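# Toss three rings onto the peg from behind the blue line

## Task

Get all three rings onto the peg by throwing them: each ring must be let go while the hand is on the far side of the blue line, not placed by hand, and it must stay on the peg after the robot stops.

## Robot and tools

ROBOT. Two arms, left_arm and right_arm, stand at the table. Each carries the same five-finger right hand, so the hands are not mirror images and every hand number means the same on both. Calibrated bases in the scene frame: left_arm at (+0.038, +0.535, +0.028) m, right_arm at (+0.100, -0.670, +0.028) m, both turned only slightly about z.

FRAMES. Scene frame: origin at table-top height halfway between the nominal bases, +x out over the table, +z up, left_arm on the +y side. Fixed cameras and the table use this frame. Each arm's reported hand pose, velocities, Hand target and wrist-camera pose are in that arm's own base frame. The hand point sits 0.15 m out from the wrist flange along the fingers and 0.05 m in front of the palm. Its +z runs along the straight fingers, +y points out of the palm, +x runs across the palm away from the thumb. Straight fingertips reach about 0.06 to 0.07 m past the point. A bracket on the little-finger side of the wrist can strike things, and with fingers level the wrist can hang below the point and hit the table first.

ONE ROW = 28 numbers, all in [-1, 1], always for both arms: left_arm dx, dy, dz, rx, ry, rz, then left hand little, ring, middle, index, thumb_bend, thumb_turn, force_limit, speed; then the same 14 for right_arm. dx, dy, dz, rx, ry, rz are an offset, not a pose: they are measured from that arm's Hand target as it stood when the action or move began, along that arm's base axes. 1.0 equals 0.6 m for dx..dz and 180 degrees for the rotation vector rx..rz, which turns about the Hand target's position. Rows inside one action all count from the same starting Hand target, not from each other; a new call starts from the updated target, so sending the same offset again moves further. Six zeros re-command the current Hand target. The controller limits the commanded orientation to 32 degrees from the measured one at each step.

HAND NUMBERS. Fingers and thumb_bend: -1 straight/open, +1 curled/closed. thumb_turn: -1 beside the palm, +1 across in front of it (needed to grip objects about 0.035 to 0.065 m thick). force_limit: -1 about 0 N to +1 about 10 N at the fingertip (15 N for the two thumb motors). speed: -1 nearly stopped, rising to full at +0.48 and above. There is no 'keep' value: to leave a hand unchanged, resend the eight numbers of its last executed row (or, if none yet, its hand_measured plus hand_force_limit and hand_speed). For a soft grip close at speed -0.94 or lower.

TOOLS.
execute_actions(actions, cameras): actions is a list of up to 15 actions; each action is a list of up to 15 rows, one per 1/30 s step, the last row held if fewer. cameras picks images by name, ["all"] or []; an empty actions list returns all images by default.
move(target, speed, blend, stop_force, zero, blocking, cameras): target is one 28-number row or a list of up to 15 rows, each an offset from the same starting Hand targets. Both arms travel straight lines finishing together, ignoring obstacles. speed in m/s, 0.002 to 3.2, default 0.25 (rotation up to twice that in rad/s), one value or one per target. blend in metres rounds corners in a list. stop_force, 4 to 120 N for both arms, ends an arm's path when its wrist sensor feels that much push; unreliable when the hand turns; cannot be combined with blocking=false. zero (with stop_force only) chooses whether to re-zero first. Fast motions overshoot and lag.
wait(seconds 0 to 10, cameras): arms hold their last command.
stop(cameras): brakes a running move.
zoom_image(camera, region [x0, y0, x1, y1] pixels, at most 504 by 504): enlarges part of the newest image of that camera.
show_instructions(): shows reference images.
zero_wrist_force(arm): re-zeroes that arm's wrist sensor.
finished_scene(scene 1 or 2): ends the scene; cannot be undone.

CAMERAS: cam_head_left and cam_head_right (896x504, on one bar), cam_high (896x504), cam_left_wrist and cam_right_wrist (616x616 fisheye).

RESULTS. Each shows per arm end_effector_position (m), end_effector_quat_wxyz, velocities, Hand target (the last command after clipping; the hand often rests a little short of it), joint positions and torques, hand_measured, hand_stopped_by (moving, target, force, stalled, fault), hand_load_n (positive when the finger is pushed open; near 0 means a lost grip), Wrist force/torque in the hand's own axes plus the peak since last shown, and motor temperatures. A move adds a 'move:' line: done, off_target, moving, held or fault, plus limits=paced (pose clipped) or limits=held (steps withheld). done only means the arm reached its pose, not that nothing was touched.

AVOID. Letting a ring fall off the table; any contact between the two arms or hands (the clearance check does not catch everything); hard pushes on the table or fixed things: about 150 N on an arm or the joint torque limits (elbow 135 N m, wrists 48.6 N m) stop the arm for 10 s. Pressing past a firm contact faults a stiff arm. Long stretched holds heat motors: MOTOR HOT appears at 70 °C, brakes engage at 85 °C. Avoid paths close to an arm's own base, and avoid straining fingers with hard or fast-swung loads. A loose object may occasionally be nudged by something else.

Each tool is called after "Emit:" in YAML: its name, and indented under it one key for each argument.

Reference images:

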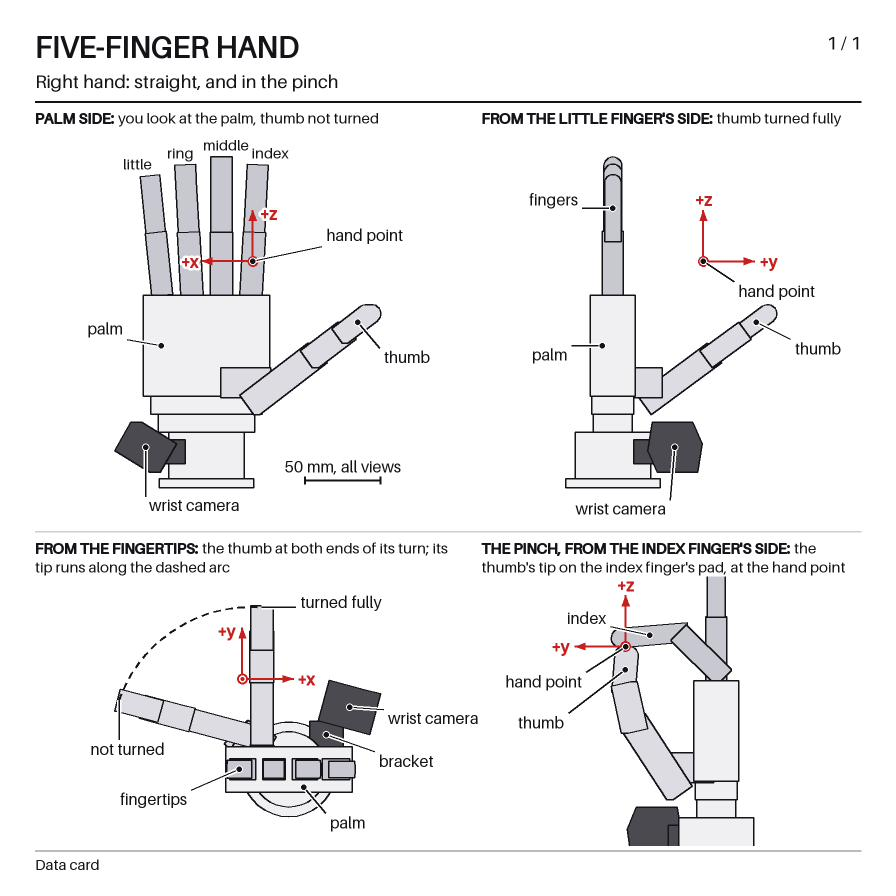

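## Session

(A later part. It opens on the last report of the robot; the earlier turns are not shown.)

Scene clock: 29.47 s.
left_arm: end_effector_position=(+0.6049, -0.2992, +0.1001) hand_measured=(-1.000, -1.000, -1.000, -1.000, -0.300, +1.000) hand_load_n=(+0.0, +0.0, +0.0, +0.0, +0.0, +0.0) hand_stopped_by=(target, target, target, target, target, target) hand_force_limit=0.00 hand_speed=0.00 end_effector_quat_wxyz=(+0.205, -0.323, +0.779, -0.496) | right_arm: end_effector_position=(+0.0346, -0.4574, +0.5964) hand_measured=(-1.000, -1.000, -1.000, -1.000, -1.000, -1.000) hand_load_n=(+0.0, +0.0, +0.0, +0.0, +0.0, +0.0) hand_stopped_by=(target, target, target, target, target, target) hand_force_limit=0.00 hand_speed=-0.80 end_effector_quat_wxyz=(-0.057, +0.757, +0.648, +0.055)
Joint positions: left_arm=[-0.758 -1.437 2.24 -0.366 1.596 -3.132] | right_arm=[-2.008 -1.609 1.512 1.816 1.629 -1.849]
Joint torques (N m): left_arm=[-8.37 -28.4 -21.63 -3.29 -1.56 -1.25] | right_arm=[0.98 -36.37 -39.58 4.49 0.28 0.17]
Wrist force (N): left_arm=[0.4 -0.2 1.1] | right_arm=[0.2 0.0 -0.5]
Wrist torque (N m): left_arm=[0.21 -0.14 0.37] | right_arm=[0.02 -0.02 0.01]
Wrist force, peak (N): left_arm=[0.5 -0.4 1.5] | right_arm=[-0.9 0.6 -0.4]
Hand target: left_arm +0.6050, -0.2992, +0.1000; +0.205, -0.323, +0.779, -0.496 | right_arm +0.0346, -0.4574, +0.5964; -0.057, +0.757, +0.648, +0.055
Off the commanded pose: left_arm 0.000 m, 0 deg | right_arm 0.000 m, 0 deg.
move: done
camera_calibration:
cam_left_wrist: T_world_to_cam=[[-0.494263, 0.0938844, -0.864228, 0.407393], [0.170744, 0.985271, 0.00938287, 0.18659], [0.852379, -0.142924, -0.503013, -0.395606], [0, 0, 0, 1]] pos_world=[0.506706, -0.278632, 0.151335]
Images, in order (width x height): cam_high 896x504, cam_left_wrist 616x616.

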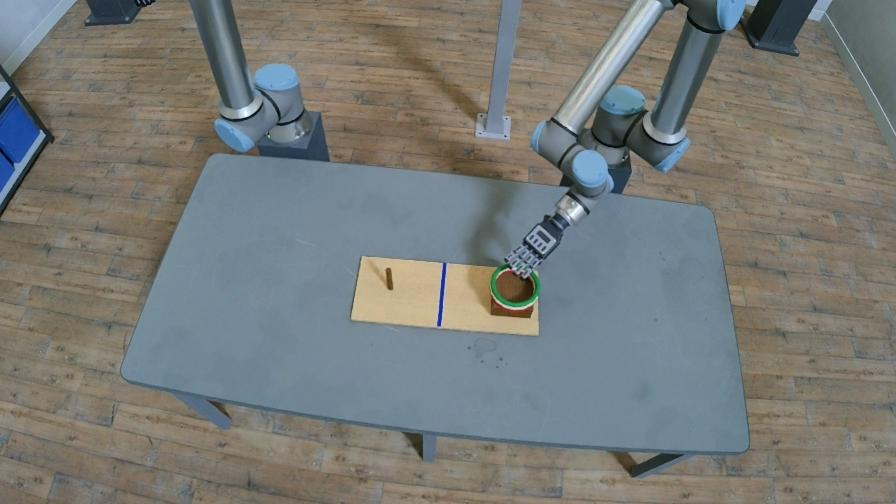

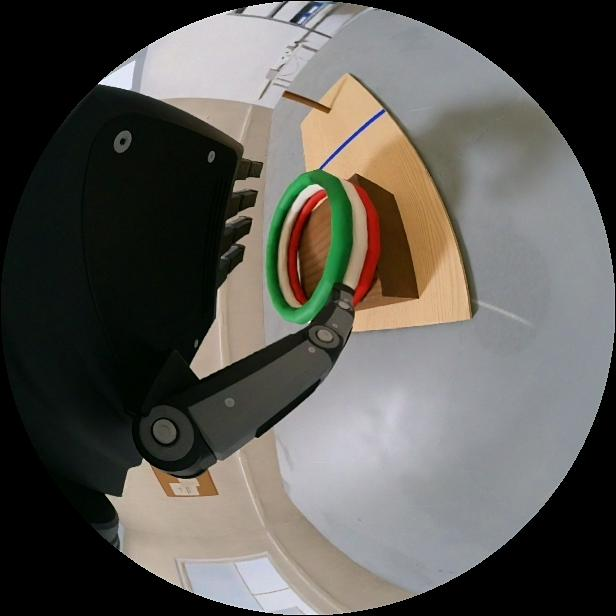

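Emit:
move:
  target: [0.0125, -0.0118, -0.05, 0,0,0, -1,-1,-1,-1,-0.3,1, 0.0,0.0, 0,0,0,0,0,0, -1,-1,-1,-1,-1,-1,0.0,-0.8]
  speed: 0.05
  stop_force: 5
  cameras: ["cam_left_wrist", "cam_high"]

Emit:
zoom_image:
  camera: "cam_left_wrist"
  region: [200, 170, 440, 410]

Emit:
zoom_image:
  camera: "cam_high"
  region: [490, 210, 580, 310]

Scene clock: 32.57 s.
left_arm: end_effector_position=(+0.6125, -0.3063, +0.0700) hand_measured=(-1.000, -1.000, -1.000, -1.000, -0.300, +1.000) hand_load_n=(+0.0, +0.0, +0.0, -0.5, +0.0, +0.0) hand_stopped_by=(target, target, target, target, target, target) hand_force_limit=0.00 hand_speed=0.00 end_effector_quat_wxyz=(+0.205, -0.323, +0.779, -0.496) | right_arm: end_effector_position=(+0.0346, -0.4574, +0.5964) hand_measured=(-1.000, -1.000, -1.000, -1.000, -1.000, -1.000) hand_load_n=(+0.0, +0.0, +0.0, +0.0, +0.0, +0.0) hand_stopped_by=(target, target, target, target, target, target) hand_force_limit=0.00 hand_speed=-0.80 end_effector_quat_wxyz=(-0.057, +0.757, +0.648, +0.055)
Joint positions: left_arm=[-0.758 -1.376 2.242 -0.428 1.596 -3.132] | right_arm=[-2.008 -1.609 1.512 1.816 1.629 -1.849]
Joint torques (N m): left_arm=[10.41 -31.23 -33.47 -2.9 1.61 2.14] | right_arm=[0.56 -36.31 -39.32 4.27 0.1 0.31]
Wrist force (N): left_arm=[0.2 -0.2 1.2] | right_arm=[-0.1 -0.1 -0.3]
Wrist torque (N m): left_arm=[0.20 -0.11 0.36] | right_arm=[0.00 0.02 -0.02]
Wrist force, peak (N): left_arm=[0.5 -0.4 1.4] | right_arm=[-0.2 0.3 -0.8]
Hand target: left_arm +0.6125, -0.3063, +0.0700; +0.205, -0.323, +0.779, -0.496 | right_arm +0.0346, -0.4574, +0.5964; -0.057, +0.757, +0.648, +0.055
Off the commanded pose: left_arm 0.000 m, 0 deg | right_arm 0.000 m, 0 deg.
move: done
camera_calibration:
cam_left_wrist: T_world_to_cam=[[-0.494263, 0.0938844, -0.864228, 0.385753], [0.170744, 0.985271, 0.00938287, 0.192588], [0.852379, -0.142924, -0.503013, -0.418154], [0, 0, 0, 1]] pos_world=[0.514206, -0.285732, 0.121235]
Images, in order (width x height): cam_high 896x504, cam_left_wrist 616x616.

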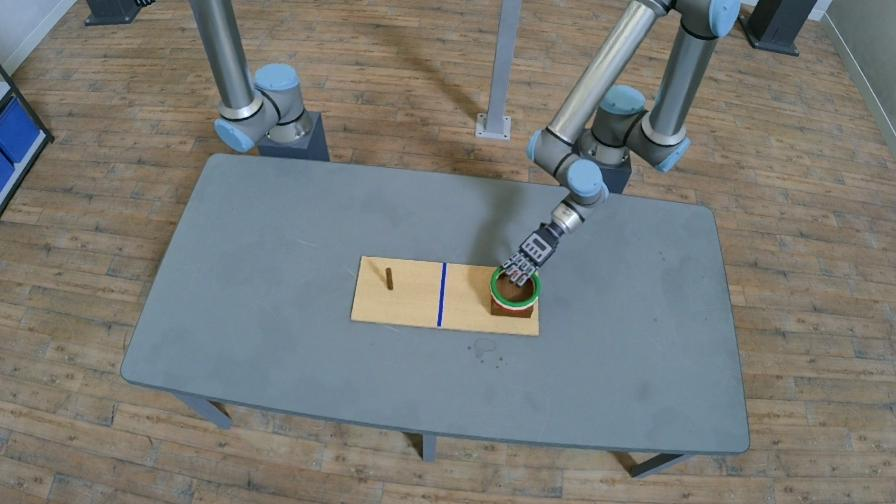

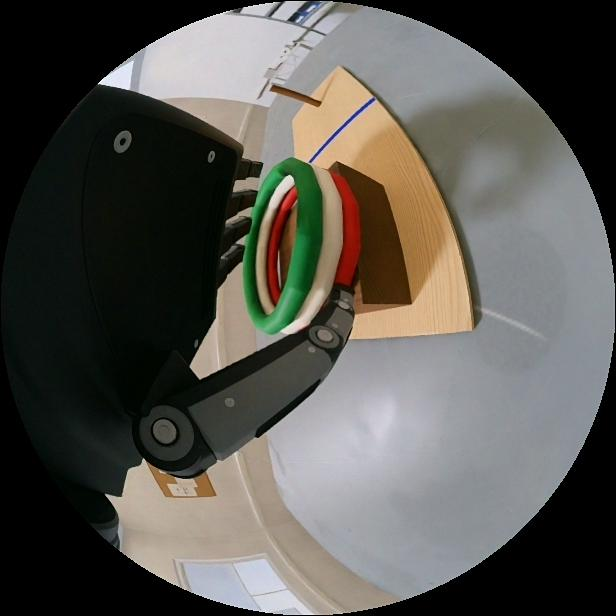

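Scaled by 2.100 from the camera's 616x616 image, which has a finer 880x880 frame.

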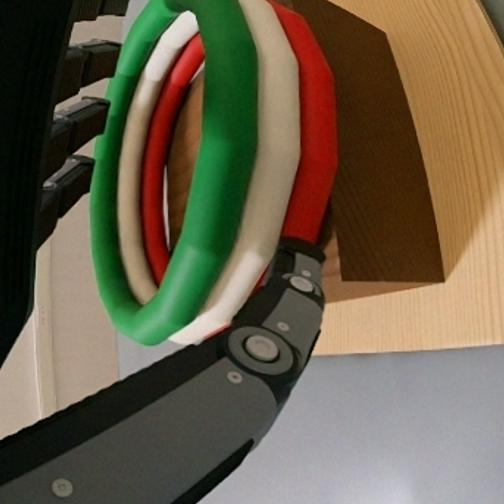

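Scaled by 5.040 from the camera's 896x504 image, which has a finer 1280x720 frame.

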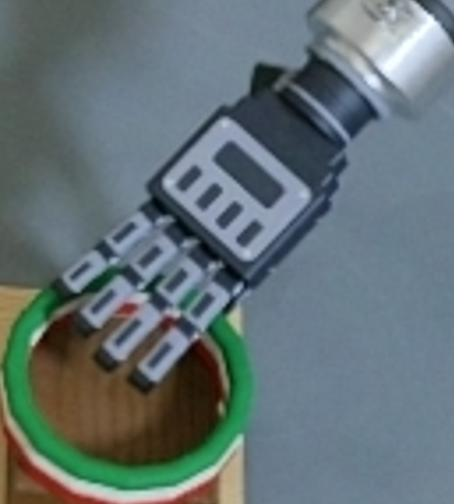

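Emit:
zoom_image:
  camera: "cam_left_wrist"
  region: [220, 140, 400, 350]

Scaled by 2.400 from the camera's 616x616 image, which has a finer 880x880 frame.

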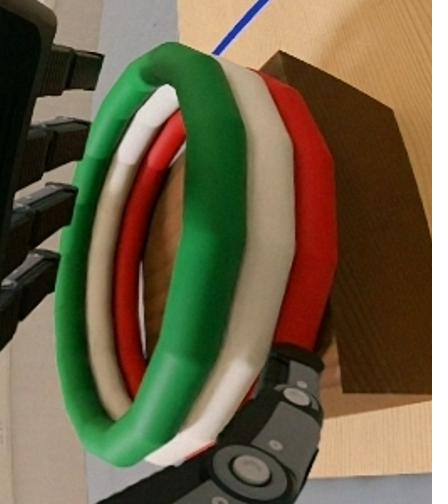

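Emit:
move:
  target: [0,0,0,0,0,0, -1,-1,-0.35,-0.35,-0.3,1, 0.0,-0.3, 0,0,0,0,0,0, -1,-1,-1,-1,-1,-1,0.0,-0.8]

Emit:
move:
  target: [0,0,0,0,0,0, -1,-1,-0.35,-0.35,0.0,1, 0.0,-0.8, 0,0,0,0,0,0, -1,-1,-1,-1,-1,-1,0.0,-0.8]
  cameras: ["cam_left_wrist", "cam_high"]

Emit:
zoom_image:
  camera: "cam_left_wrist"
  region: [220, 140, 400, 350]

Scene clock: 34.23 s.
left_arm: end_effector_position=(+0.6125, -0.3063, +0.0700) hand_measured=(-1.000, -1.000, -0.350, -0.350, -0.300, +1.000) hand_load_n=(+0.0, +0.0, +0.0, +0.0, +0.0, +0.0) hand_stopped_by=(target, target, target, target, target, target) hand_force_limit=0.00 hand_speed=-0.30 end_effector_quat_wxyz=(+0.205, -0.323, +0.779, -0.496) | right_arm: end_effector_position=(+0.0346, -0.4574, +0.5964) hand_measured=(-1.000, -1.000, -1.000, -1.000, -1.000, -1.000) hand_load_n=(+0.0, +0.0, +0.0, +0.0, +0.0, +0.0) hand_stopped_by=(target, target, target, target, target, target) hand_force_limit=0.00 hand_speed=-0.80 end_effector_quat_wxyz=(-0.057, +0.757, +0.648, +0.055)
Joint positions: left_arm=[-0.758 -1.376 2.242 -0.428 1.596 -3.132] | right_arm=[-2.008 -1.609 1.512 1.816 1.629 -1.849]
Joint torques (N m): left_arm=[10.01 -32.55 -31.95 -1.77 1.73 1.86] | right_arm=[0.09 -37.29 -39.26 4.15 -0.15 0]
Wrist force (N): left_arm=[0.2 -0.1 1.0] | right_arm=[-0.2 0.0 -0.4]
Wrist torque (N m): left_arm=[0.23 -0.10 0.36] | right_arm=[0.02 0.04 -0.02]
Wrist force, peak (N): left_arm=[0.3 -0.3 1.3] | right_arm=[0.0 -0.3 -1.0]
Hand target: left_arm +0.6125, -0.3063, +0.0700; +0.205, -0.323, +0.779, -0.496 | right_arm +0.0346, -0.4574, +0.5964; -0.057, +0.757, +0.648, +0.055
Off the commanded pose: left_arm 0.000 m, 0 deg | right_arm 0.000 m, 0 deg.
move: done

Scene clock: 35.57 s.
left_arm: end_effector_position=(+0.6125, -0.3063, +0.0700) hand_measured=(-1.000, -1.000, -0.350, -0.350, +0.000, +1.000) hand_load_n=(+0.0, +0.0, -0.5, +0.0, +0.0, +0.0) hand_stopped_by=(target, target, target, target, target, target) hand_force_limit=0.00 hand_speed=-0.80 end_effector_quat_wxyz=(+0.205, -0.323, +0.779, -0.496) | right_arm: end_effector_position=(+0.0346, -0.4574, +0.5964) hand_measured=(-1.000, -1.000, -1.000, -1.000, -1.000, -1.000) hand_load_n=(+0.0, +0.0, +0.0, +0.0, +0.0, +0.0) hand_stopped_by=(target, target, target, target, target, target) hand_force_limit=0.00 hand_speed=-0.80 end_effector_quat_wxyz=(-0.057, +0.757, +0.648, +0.055)
Joint positions: left_arm=[-0.758 -1.376 2.242 -0.428 1.596 -3.132] | right_arm=[-2.008 -1.609 1.512 1.816 1.629 -1.849]
Joint torques (N m): left_arm=[10.17 -32.75 -30.53 0.75 1.55 2.01] | right_arm=[1.75 -37.59 -39.17 4.34 -0.1 0.14]
Wrist force (N): left_arm=[0.3 0.0 1.3] | right_arm=[0.0 0.3 -0.4]
Wrist torque (N m): left_arm=[0.21 -0.12 0.36] | right_arm=[0.07 0.01 0.00]
Wrist force, peak (N): left_arm=[0.4 -0.1 1.4] | right_arm=[0.2 0.0 -0.9]
Hand target: left_arm +0.6125, -0.3063, +0.0700; +0.205, -0.323, +0.779, -0.496 | right_arm +0.0346, -0.4574, +0.5964; -0.057, +0.757, +0.648, +0.055
Off the commanded pose: left_arm 0.000 m, 0 deg | right_arm 0.000 m, 0 deg.
move: done
camera_calibration:
cam_left_wrist: T_world_to_cam=[[-0.494263, 0.0938844, -0.864228, 0.385753], [0.170744, 0.985271, 0.00938287, 0.192588], [0.852379, -0.142924, -0.503013, -0.418154], [0, 0, 0, 1]] pos_world=[0.514206, -0.285732, 0.121235]
Images, in order (width x height): cam_high 896x504, cam_left_wrist 616x616.

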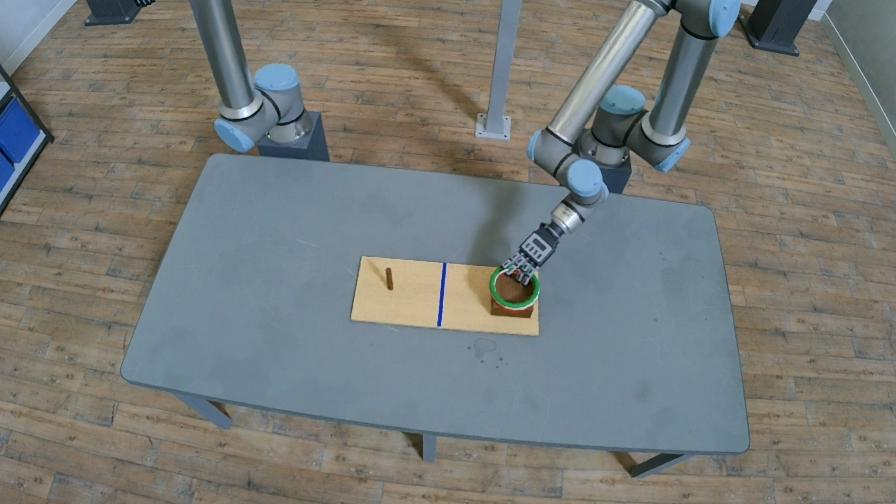

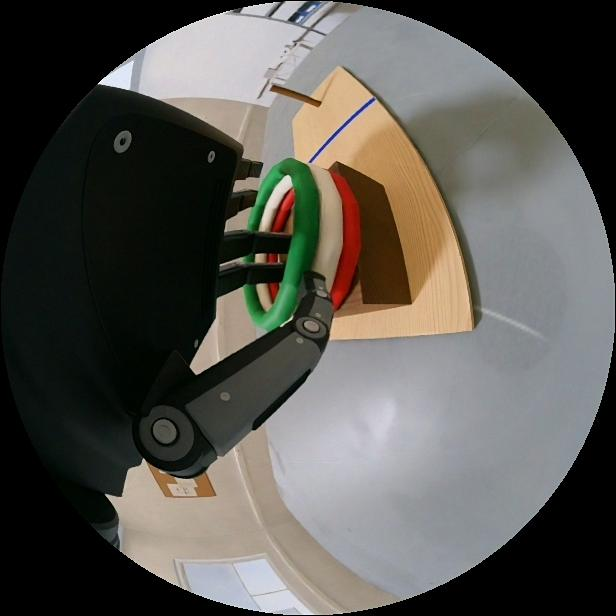

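Scaled by 2.400 from the camera's 616x616 image, which has a finer 880x880 frame.

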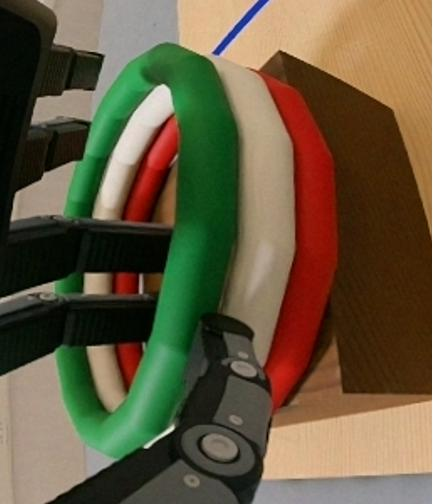

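Emit:
move:
  target: [0,0,0,0,0,0, -1,-1,0.4,0.4,0.0,1, 0.2,-0.85, 0,0,0,0,0,0, -1,-1,-1,-1,-1,-1,0.0,-0.8]
  cameras: ["cam_left_wrist", "cam_high"]

Emit:
zoom_image:
  camera: "cam_left_wrist"
  region: [220, 140, 400, 350]

Scene clock: 36.90 s.
left_arm: end_effector_position=(+0.6125, -0.3063, +0.0700) hand_measured=(-1.000, -1.000, +0.022, -0.006, -0.002, +1.000) hand_load_n=(+0.0, +0.0, +7.0, +6.5, +10.5, +1.5) hand_stopped_by=(target, target, force, force, target, target) hand_force_limit=0.20 hand_speed=-0.85 end_effector_quat_wxyz=(+0.205, -0.323, +0.779, -0.496) | right_arm: end_effector_position=(+0.0346, -0.4574, +0.5964) hand_measured=(-1.000, -1.000, -1.000, -1.000, -1.000, -1.000) hand_load_n=(+0.0, +0.0, +0.0, +0.0, +0.0, +0.0) hand_stopped_by=(target, target, target, target, target, target) hand_force_limit=0.00 hand_speed=-0.80 end_effector_quat_wxyz=(-0.057, +0.757, +0.648, +0.055)
Joint positions: left_arm=[-0.758 -1.376 2.242 -0.428 1.596 -3.132] | right_arm=[-2.008 -1.609 1.512 1.816 1.629 -1.849]
Joint torques (N m): left_arm=[9.12 -34.24 -27.19 2.63 1.75 1.9] | right_arm=[0.33 -37.74 -39.13 3.98 0.11 0.15]
Wrist force (N): left_arm=[0.3 0.4 1.3] | right_arm=[-0.1 0.2 -0.2]
Wrist torque (N m): left_arm=[0.18 -0.13 0.38] | right_arm=[0.04 0.02 -0.01]
Wrist force, peak (N): left_arm=[0.7 0.3 1.6] | right_arm=[-0.1 0.2 -1.1]
Hand target: left_arm +0.6125, -0.3063, +0.0700; +0.205, -0.323, +0.779, -0.496 | right_arm +0.0346, -0.4574, +0.5964; -0.057, +0.757, +0.648, +0.055
Off the commanded pose: left_arm 0.000 m, 0 deg | right_arm 0.000 m, 0 deg.
move: done
camera_calibration:
cam_left_wrist: T_world_to_cam=[[-0.494263, 0.0938844, -0.864228, 0.385753], [0.170744, 0.985271, 0.00938287, 0.192588], [0.852379, -0.142924, -0.503013, -0.418154], [0, 0, 0, 1]] pos_world=[0.514206, -0.285732, 0.121235]
Images, in order (width x height): cam_high 896x504, cam_left_wrist 616x616.

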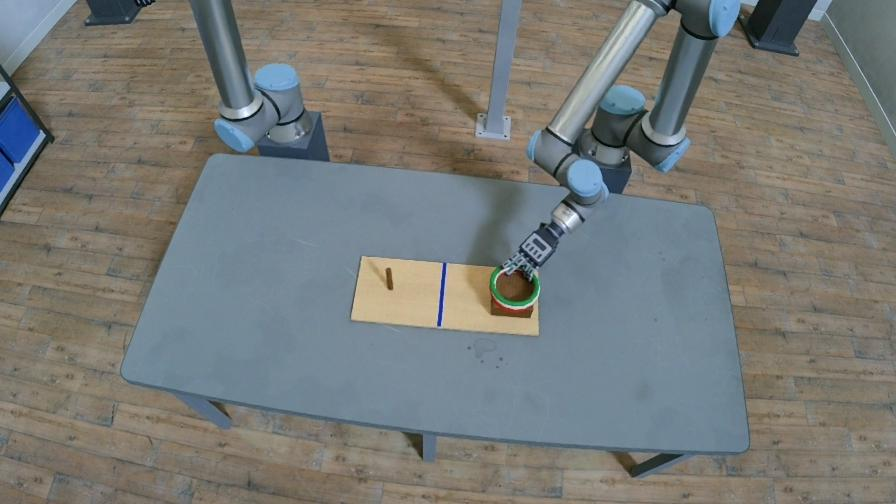

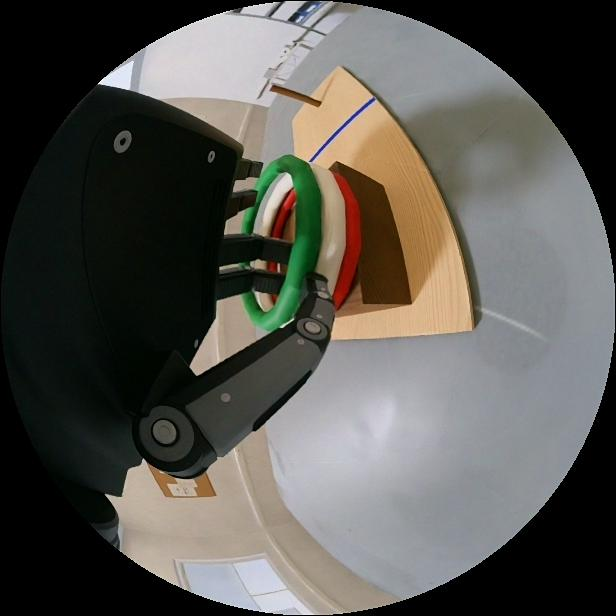

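Scaled by 2.400 from the camera's 616x616 image, which has a finer 880x880 frame.

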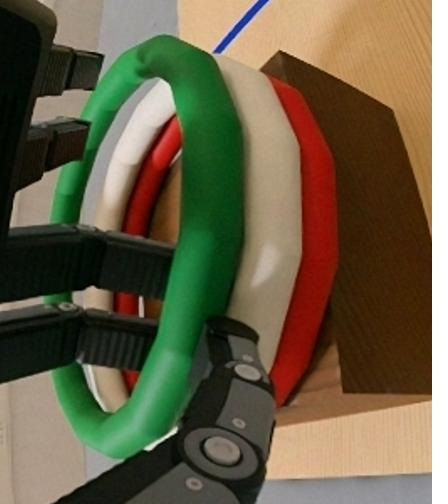

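Emit:
move:
  target: [0,0,0.1,0,0,0, -1,-1,0.4,0.4,0.0,1, 0.2,-0.85, 0,0,0,0,0,0, -1,-1,-1,-1,-1,-1,0.0,-0.8]
  speed: 0.05
  cameras: ["all"]

Emit:
zoom_image:
  camera: "cam_left_wrist"
  region: [220, 140, 400, 350]

Emit:
zoom_image:
  camera: "cam_high"
  region: [490, 210, 580, 310]

Scene clock: 38.77 s.
left_arm: end_effector_position=(+0.6125, -0.3063, +0.1299) hand_measured=(-1.000, -1.000, +0.022, -0.006, -0.002, +1.000) hand_load_n=(+0.0, +0.0, +6.5, +6.5, +10.5, +1.5) hand_stopped_by=(target, target, force, force, target, target) hand_force_limit=0.20 hand_speed=-0.85 end_effector_quat_wxyz=(+0.205, -0.323, +0.779, -0.496) | right_arm: end_effector_position=(+0.0346, -0.4574, +0.5964) hand_measured=(-1.000, -1.000, -1.000, -1.000, -1.000, -1.000) hand_load_n=(+0.0, +0.0, +0.5, +0.0, +0.0, +0.0) hand_stopped_by=(target, target, target, target, target, target) hand_force_limit=0.00 hand_speed=-0.80 end_effector_quat_wxyz=(-0.057, +0.757, +0.648, +0.055)
Joint positions: left_arm=[-0.758 -1.464 2.2 -0.298 1.596 -3.132] | right_arm=[-2.008 -1.609 1.512 1.816 1.629 -1.849]
Joint torques (N m): left_arm=[5.48 -57.33 -37.55 2.37 0.28 1.37] | right_arm=[1.23 -38.3 -39.53 4.47 -0.08 -0.15]
Wrist force (N): left_arm=[0.0 0.4 1.5] | right_arm=[0.0 0.1 -0.6]
Wrist torque (N m): left_arm=[0.17 -0.10 0.34] | right_arm=[0.05 0.01 0.00]
Wrist force, peak (N): left_arm=[0.2 0.7 1.8] | right_arm=[0.4 0.2 -0.8]
Hand target: left_arm +0.6125, -0.3063, +0.1300; +0.205, -0.323, +0.779, -0.496 | right_arm +0.0346, -0.4574, +0.5964; -0.057, +0.757, +0.648, +0.055
Off the commanded pose: left_arm 0.000 m, 0 deg | right_arm 0.000 m, 0 deg.
move: done
camera_calibration:
cam_left_wrist: T_world_to_cam=[[-0.494263, 0.0938844, -0.864228, 0.437521], [0.170744, 0.985271, 0.00938287, 0.192026], [0.852379, -0.142924, -0.503013, -0.388024], [0, 0, 0, 1]] pos_world=[0.514206, -0.285732, 0.181135]

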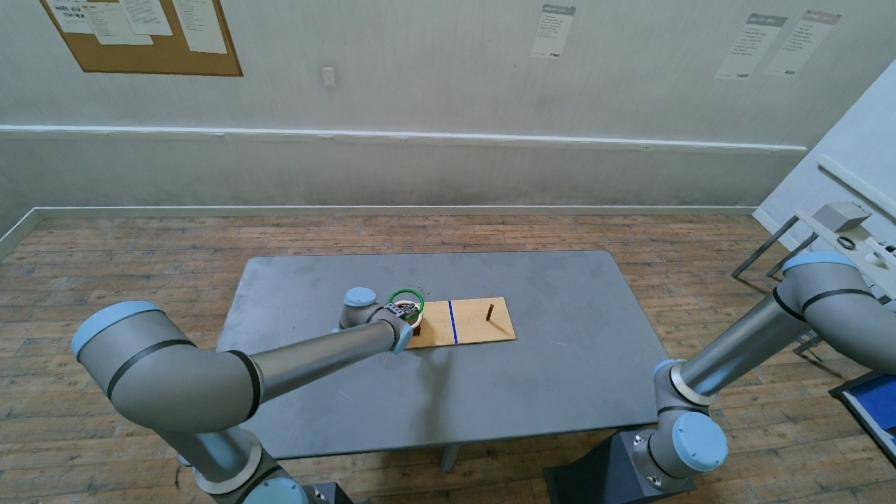

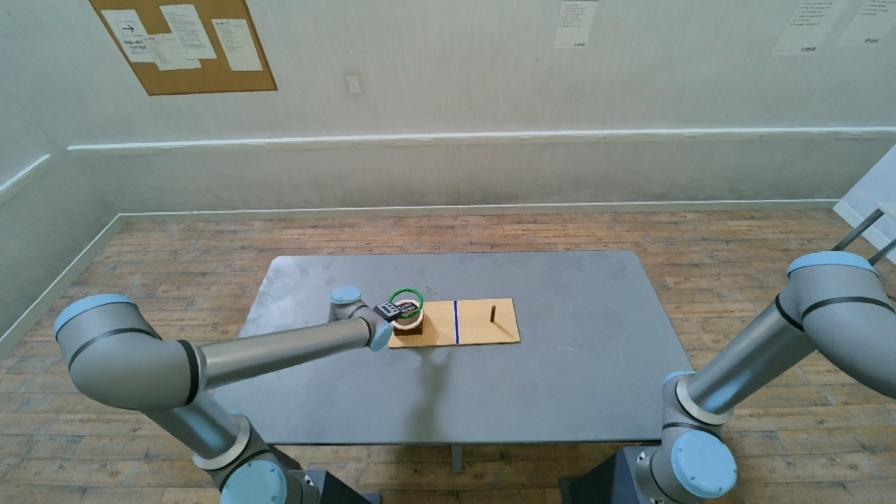

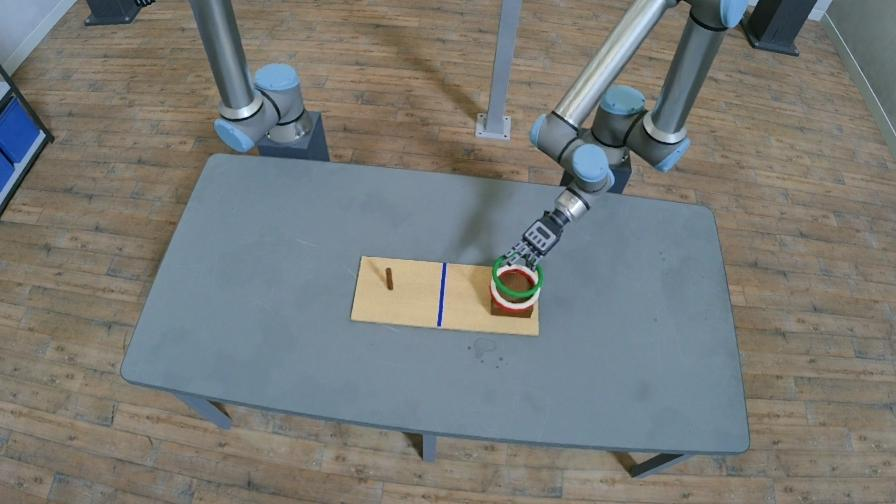

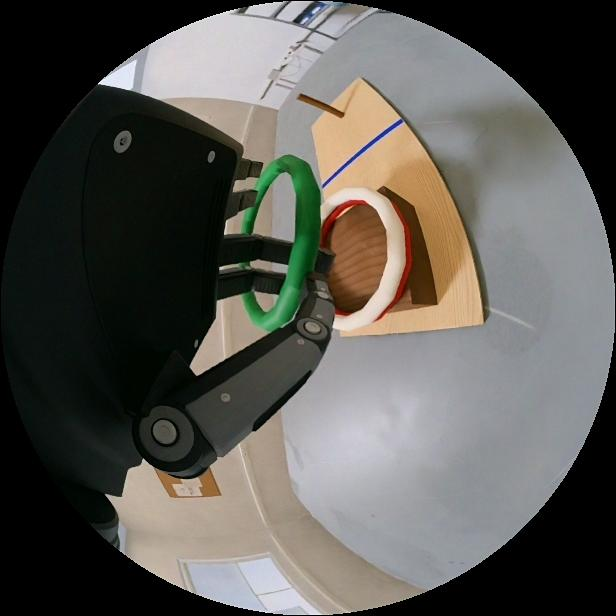

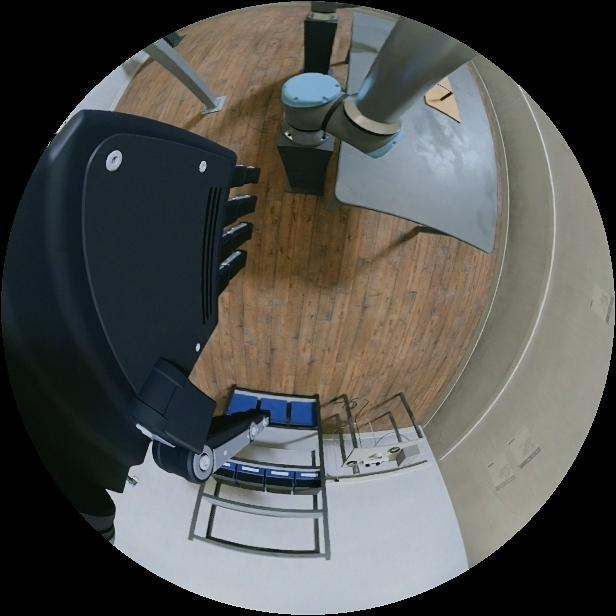

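Scaled by 2.400 from the camera's 616x616 image, which has a finer 880x880 frame.

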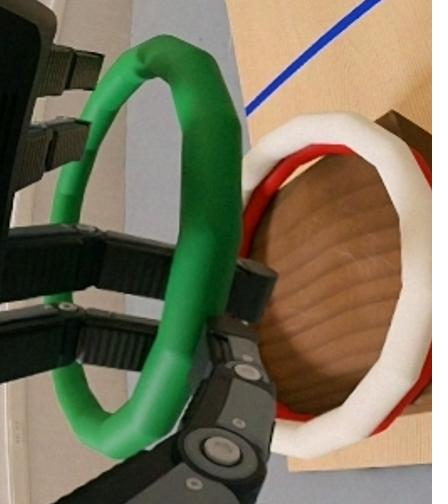

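Scaled by 5.040 from the camera's 896x504 image, which has a finer 1280x720 frame.

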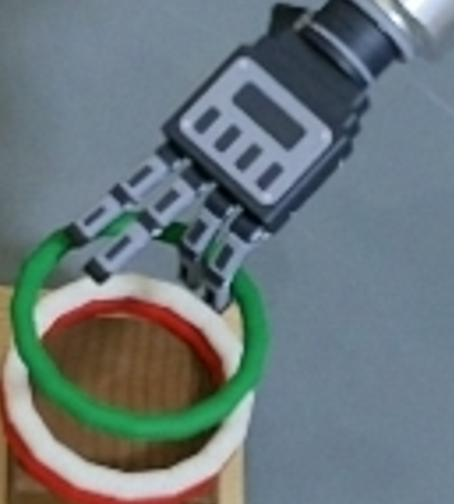

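Emit:
move:
  target: [0.0458,0.5939,0.475,0,0,0, -1,-1,0.4,0.4,0.0,1, 0.2,-0.85, 0,0,0,0,0,0, -1,-1,-1,-1,-1,-1,0.0,-0.8]
  speed: 0.3
  cameras: ["all"]

Emit:
zoom_image:
  camera: "cam_left_wrist"
  region: [220, 140, 400, 350]

Scene clock: 42.63 s.
left_arm: end_effector_position=(+0.6399, +0.0500, +0.4150) hand_measured=(-1.000, -1.000, +0.022, -0.006, -0.002, +1.000) hand_load_n=(+0.0, +0.0, +6.5, +6.5, +10.5, +1.5) hand_stopped_by=(target, target, force, force, target, target) hand_force_limit=0.20 hand_speed=-0.85 end_effector_quat_wxyz=(+0.205, -0.323, +0.779, -0.496) | right_arm: end_effector_position=(+0.0346, -0.4574, +0.5964) hand_measured=(-1.000, -1.000, -1.000, -1.000, -1.000, -1.000) hand_load_n=(+0.0, +0.0, +0.0, +0.0, +0.0, +0.0) hand_stopped_by=(target, target, target, target, target, target) hand_force_limit=0.00 hand_speed=-0.80 end_effector_quat_wxyz=(-0.057, +0.757, +0.648, +0.055)
Joint positions: left_arm=[0.016 -1.613 1.808 0.397 2.279 -2.731] | right_arm=[-2.008 -1.609 1.512 1.816 1.629 -1.849]
Joint torques (N m): left_arm=[13.45 -25.37 -45.86 3.7 3.31 2.81] | right_arm=[-0.24 -36.09 -38.86 4.47 0.06 0.04]
Wrist force (N): left_arm=[0.7 0.4 1.1] | right_arm=[-0.1 0.2 -0.3]
Wrist torque (N m): left_arm=[0.20 -0.18 0.05] | right_arm=[0.05 0.03 0.00]
Wrist force, peak (N): left_arm=[1.7 1.3 2.7] | right_arm=[0.0 -0.5 -1.1]
Hand target: left_arm +0.6400, +0.0500, +0.4150; +0.205, -0.323, +0.779, -0.496 | right_arm +0.0346, -0.4574, +0.5964; -0.057, +0.757, +0.648, +0.055
Off the commanded pose: left_arm 0.000 m, 0 deg | right_arm 0.000 m, 0 deg.
move: done
camera_calibration:
cam_left_wrist: T_world_to_cam=[[-0.494228, 0.0938287, -0.864254, 0.66405], [0.170706, 0.985278, 0.00934842, -0.16636], [0.852407, -0.142913, -0.502969, -0.217167], [0, 0, 0, 1]] pos_world=[0.541706, 0.070568, 0.466235]

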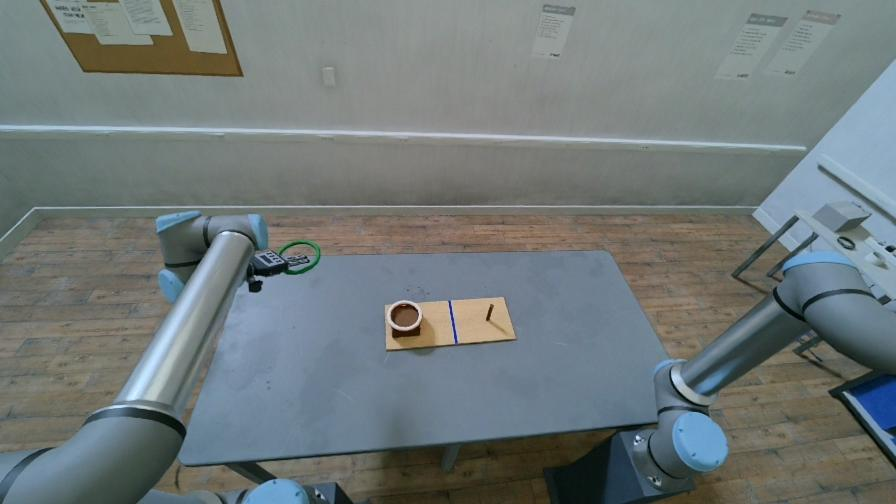

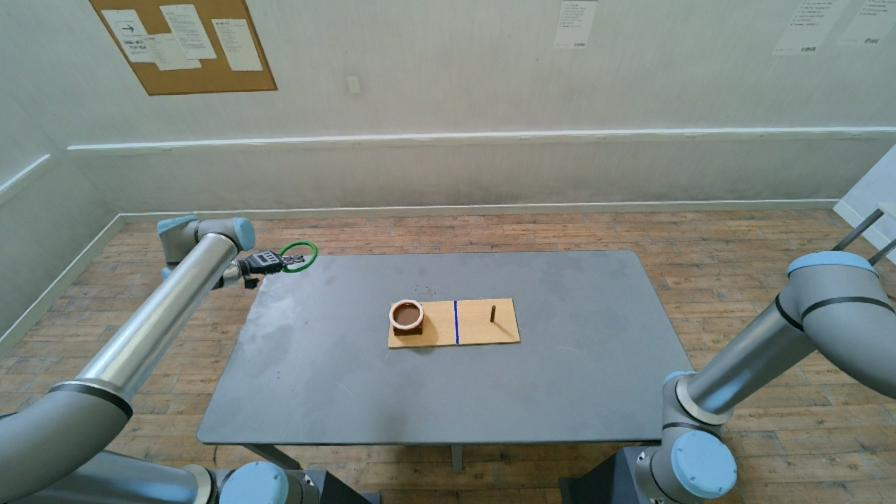

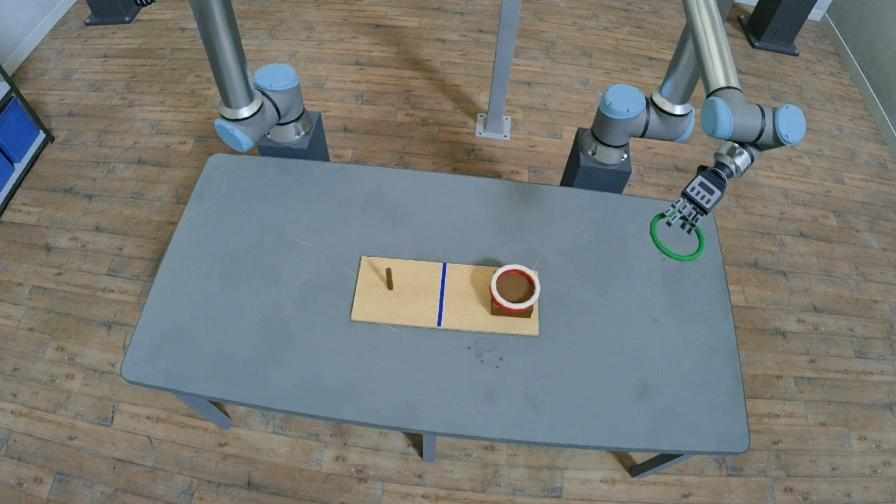

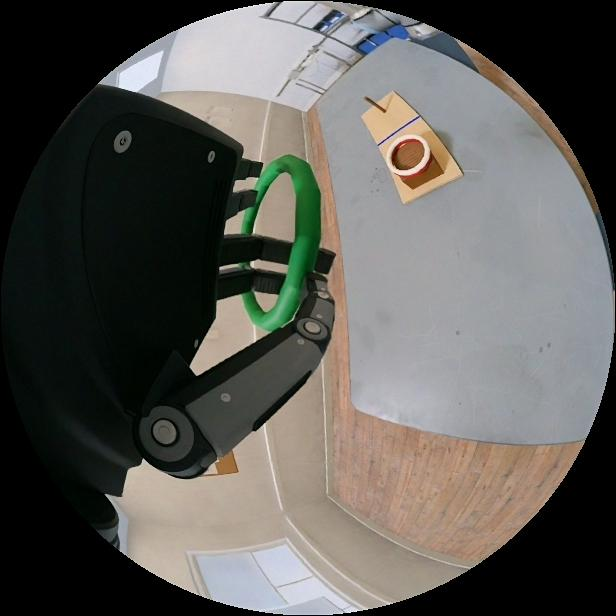

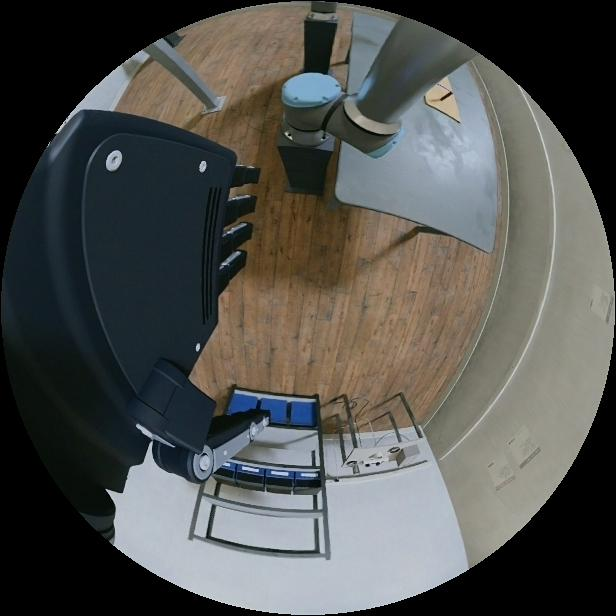

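Scaled by 2.400 from the camera's 616x616 image, which has a finer 880x880 frame.

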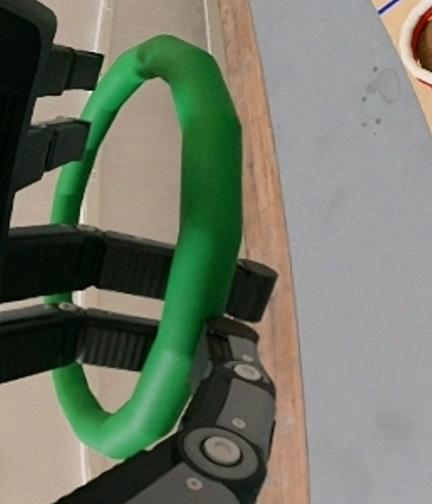

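Emit:
execute_actions:
  actions:
    - [[0,-0.0046,0,0,0,0,-1,-1,0.4,0.4,0,1,0.2,-0.85,0,0,0,0,0,0,-1,-1,-1,-1,-1,-1,0,-0.8],[0,-0.0185,0,0,0,0,-1,-1,0.4,0.4,0,1,0.2,-0.85,0,0,0,0,0,0,-1,-1,-1,-1,-1,-1,0,-0.8],[0,-0.0417,0,0,0,0,-1,-1,0.4,0.4,0,1,0.2,-0.85,0,0,0,0,0,0,-1,-1,-1,-1,-1,-1,0,-0.8],[0,-0.0741,0,0,0,0,-1,-1,0.4,0.4,0,1,0.2,-0.85,0,0,0,0,0,0,-1,-1,-1,-1,-1,-1,0,-0.8],[0,-0.1157,0,0,0,0,-1,-1,0.4,0.4,0,1,0.2,-0.85,0,0,0,0,0,0,-1,-1,-1,-1,-1,-1,0,-0.8],[0,-0.1667,0,0,0,0,-1,-1,0.4,0.4,0,1,0.2,-0.85,0,0,0,0,0,0,-1,-1,-1,-1,-1,-1,0,-0.8],[0,-0.2222,0,0,0,0,-1,-1,0.4,0.4,0,1,0.2,-0.85,0,0,0,0,0,0,-1,-1,-1,-1,-1,-1,0,-0.8],[0,-0.2778,0,0,0,0,-1,-1,0.4,0.4,0,1,0.2,-0.85,0,0,0,0,0,0,-1,-1,-1,-1,-1,-1,0,-0.8],[0,-0.3333,0,0,0,0,-1,-1,0.4,0.4,0,1,0.2,-0.85,0,0,0,0,0,0,-1,-1,-1,-1,-1,-1,0,-0.8],[0,-0.3889,0,0,0,0,-1,-1,0.4,0.4,0,1,0.2,-0.85,0,0,0,0,0,0,-1,-1,-1,-1,-1,-1,0,-0.8],[0,-0.4444,0,0,0,0,-1,-1,0.4,0.4,0,1,0.2,-0.85,0,0,0,0,0,0,-1,-1,-1,-1,-1,-1,0,-0.8],[0,-0.5,0,0,0,0,-1,-1,0.4,0.4,0,1,0.2,-0.85,0,0,0,0,0,0,-1,-1,-1,-1,-1,-1,0,-0.8],[0,-0.5556,0,0,0,0,-1,-1,0.4,0.4,0,1,0.2,-0.85,0,0,0,0,0,0,-1,-1,-1,-1,-1,-1,0,-0.8],[0,-0.6111,0,0,0,0,-1,-1,0.4,0.4,0,1,0.2,-0.85,0,0,0,0,0,0,-1,-1,-1,-1,-1,-1,0,-0.8],[0,-0.6667,0,0,0,0,-1,-1,0.4,0.4,0,1,0.2,-0.85,0,0,0,0,0,0,-1,-1,-1,-1,-1,-1,0,-0.8]]
    - [[0,-0.0556,0,0,0,0,-1,-1,0.4,0.4,0,1,0.2,-0.85,0,0,0,0,0,0,-1,-1,-1,-1,-1,-1,0,-0.8],[0,-0.1111,0,0,0,0,-1,-1,0.4,0.4,0,1,0.2,-0.85,0,0,0,0,0,0,-1,-1,-1,-1,-1,-1,0,-0.8],[0,-0.1667,0,0,0,0,-1,-1,0.4,0.4,0,1,0.2,-0.85,0,0,0,0,0,0,-1,-1,-1,-1,-1,-1,0,-0.8],[0,-0.2222,0,0,0,0,-1,-1,0.4,0.4,0,1,0.2,-0.85,0,0,0,0,0,0,-1,-1,-1,-1,-1,-1,0,-0.8],[0,-0.2778,0,0,0,0,-1,-1,0.4,0.4,0,1,0.2,-0.85,0,0,0,0,0,0,-1,-1,-1,-1,-1,-1,0,-0.8],[0,-0.3333,0,0,0,0,-1,-1,0.4,0.4,0,1,0.2,-0.85,0,0,0,0,0,0,-1,-1,-1,-1,-1,-1,0,-0.8],[0,-0.3889,0,0,0,0,-1,-1,0.4,0.4,0,1,0.2,-0.85,0,0,0,0,0,0,-1,-1,-1,-1,-1,-1,0,-0.8],[0,-0.4444,0,0,0,0,-1,-1,0.4,0.4,0,1,0.2,-0.85,0,0,0,0,0,0,-1,-1,-1,-1,-1,-1,0,-0.8],[0,-0.5,0,0,0,0,-1,-1,0.4,0.4,0,1,0.2,-0.85,0,0,0,0,0,0,-1,-1,-1,-1,-1,-1,0,-0.8],[0,-0.5556,0,0,0,0,-1,-1,0.4,0.4,0,1,0.2,-0.85,0,0,0,0,0,0,-1,-1,-1,-1,-1,-1,0,-0.8],[0,-0.6111,0,0,0,0,-1,-1,0.4,0.4,0,1,0.2,-0.85,0,0,0,0,0,0,-1,-1,-1,-1,-1,-1,0,-0.8],[0,-0.662,0,0,0,0,-1,-1,0.4,0.4,0,1,0.2,-0.85,0,0,0,0,0,0,-1,-1,-1,-1,-1,-1,0,-0.8],[0,-0.7037,0,0,0,0,-1,-1,0.4,0.4,0,1,0.2,-0.85,0,0,0,0,0,0,-1,-1,-1,-1,-1,-1,0,-0.8],[0,-0.7361,0,0,0,0,-1,-1,0.4,0.4,0,1,0.2,-0.85,0,0,0,0,0,0,-1,-1,-1,-1,-1,-1,0,-0.8],[0,-0.7593,0,0,0,0,-1,-1,0.4,0.4,0,1,0.2,-0.85,0,0,0,0,0,0,-1,-1,-1,-1,-1,-1,0,-0.8]]
    - [[0,-0.0139,0,0,0,0,-1,-1,0.4,0.4,0,1,0.2,-0.85,0,0,0,0,0,0,-1,-1,-1,-1,-1,-1,0,-0.8],[0,-0.0185,0,0,0,0,-1,-1,0.4,0.4,0,1,0.2,-0.85,0,0,0,0,0,0,-1,-1,-1,-1,-1,-1,0,-0.8]]
  cameras: ["cam_left_wrist", "cam_high"]

Emit:
zoom_image:
  camera: "cam_left_wrist"
  region: [220, 140, 400, 350]

Scene clock: 45.83 s.
left_arm: end_effector_position=(+0.6398, -0.8165, +0.4150) hand_measured=(-1.000, -1.000, +0.022, -0.006, -0.002, +1.000) hand_load_n=(+0.0, +0.0, +7.0, +6.5, +10.5, +1.5) hand_stopped_by=(target, target, force, force, target, target) hand_force_limit=0.20 hand_speed=-0.85 end_effector_quat_wxyz=(+0.205, -0.323, +0.779, -0.496) | right_arm: end_effector_position=(+0.0346, -0.4574, +0.5964) hand_measured=(-1.000, -1.000, -1.000, -1.000, -1.000, -1.000) hand_load_n=(+0.0, +0.0, +0.0, +0.0, +0.0, +0.0) hand_stopped_by=(target, target, target, target, target, target) hand_force_limit=0.00 hand_speed=-0.80 end_effector_quat_wxyz=(-0.057, +0.757, +0.648, +0.055)
Joint positions: left_arm=[-1.186 -1.073 1.124 0.418 1.21 -3.321] | right_arm=[-2.008 -1.609 1.512 1.816 1.629 -1.849]
Joint torques (N m): left_arm=[13.67 -72.39 -45.95 2.83 -2.7 -2.89] | right_arm=[0.11 -35.61 -39.68 4.28 -0.21 -0.11]
Wrist force (N): left_arm=[0.3 -0.5 1.0] | right_arm=[-0.1 0.1 -0.1]
Wrist torque (N m): left_arm=[0.07 -0.08 0.33] | right_arm=[0.02 0.02 -0.01]
Wrist force, peak (N): left_arm=[3.8 0.2 3.7] | right_arm=[0.1 0.4 -1.1]
Hand target: left_arm +0.6400, -0.8167, +0.4150; +0.205, -0.323, +0.779, -0.496 | right_arm +0.0346, -0.4574, +0.5964; -0.057, +0.757, +0.648, +0.055
Off the commanded pose: left_arm 0.000 m, 0 deg | right_arm 0.000 m, 0 deg.
Step readings (end_effector_position of left_arm | right_arm):
0: (+0.6400, +0.0500, +0.4150) | (+0.0346, -0.4574, +0.5964)
1: (+0.6400, +0.0500, +0.4150) | (+0.0346, -0.4574, +0.5964)
2: (+0.6400, +0.0497, +0.4150) | (+0.0346, -0.4574, +0.5964)
4: (+0.6399, +0.0452, +0.4151) | (+0.0346, -0.4574, +0.5964)
8: (+0.6381, +0.0031, +0.4156) | (+0.0346, -0.4574, +0.5964)
15: (+0.6289, -0.1660, +0.4191) | (+0.0346, -0.4574, +0.5964)
16: (+0.6272, -0.1949, +0.4197) | (+0.0346, -0.4574, +0.5964)
17: (+0.6254, -0.2247, +0.4202) | (+0.0346, -0.4574, +0.5964)
19: (+0.6214, -0.2866, +0.4211) | (+0.0346, -0.4574, +0.5964)
23: (+0.6103, -0.4239, +0.4213) | (+0.0346, -0.4574, +0.5964)
30: (+0.5966, -0.6495, +0.4131) | (+0.0346, -0.4574, +0.5964)
31: (+0.5975, -0.6760, +0.4115) | (+0.0346, -0.4574, +0.5964)
32: (+0.6003, -0.7057, +0.4096) | (+0.0346, -0.4574, +0.5964)
34: (+0.6079, -0.7437, +0.4080) | (+0.0346, -0.4574, +0.5964)
38: (+0.6256, -0.7896, +0.4102) | (+0.0346, -0.4574, +0.5964)
45: (+0.6377, -0.8129, +0.4143) | (+0.0346, -0.4574, +0.5964)
camera_calibration:
cam_left_wrist: T_world_to_cam=[[-0.49389, 0.0935785, -0.864474, 0.744929], [0.170929, 0.985242, 0.00899676, 0.68732], [0.852558, -0.14332, -0.502597, -0.341536], [0, 0, 0, 1]] pos_world=[0.54161, -0.795835, 0.466133]
Images, in order (width x height): cam_high 896x504, cam_left_wrist 616x616.

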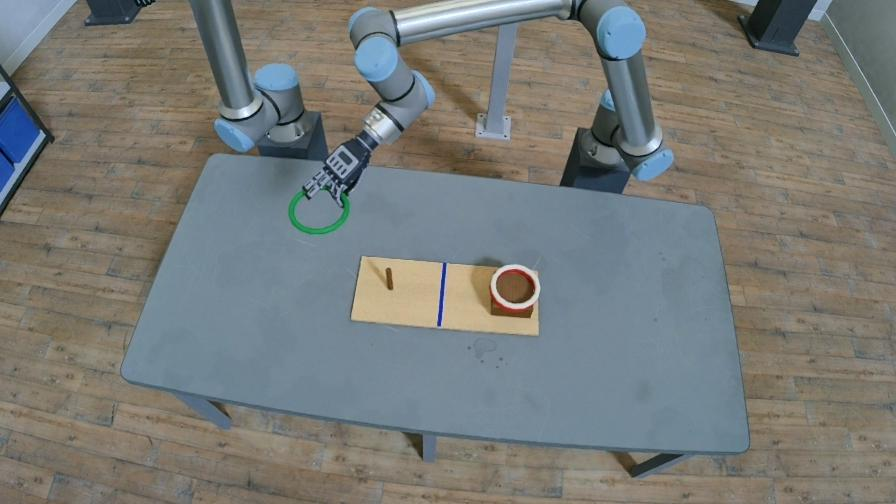

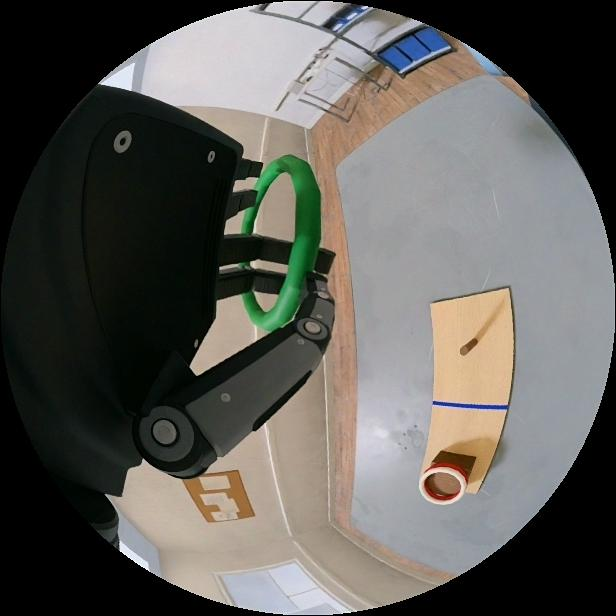

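Scaled by 2.400 from the camera's 616x616 image, which has a finer 880x880 frame.

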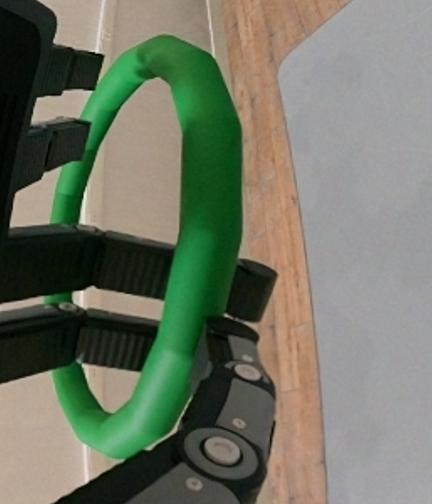

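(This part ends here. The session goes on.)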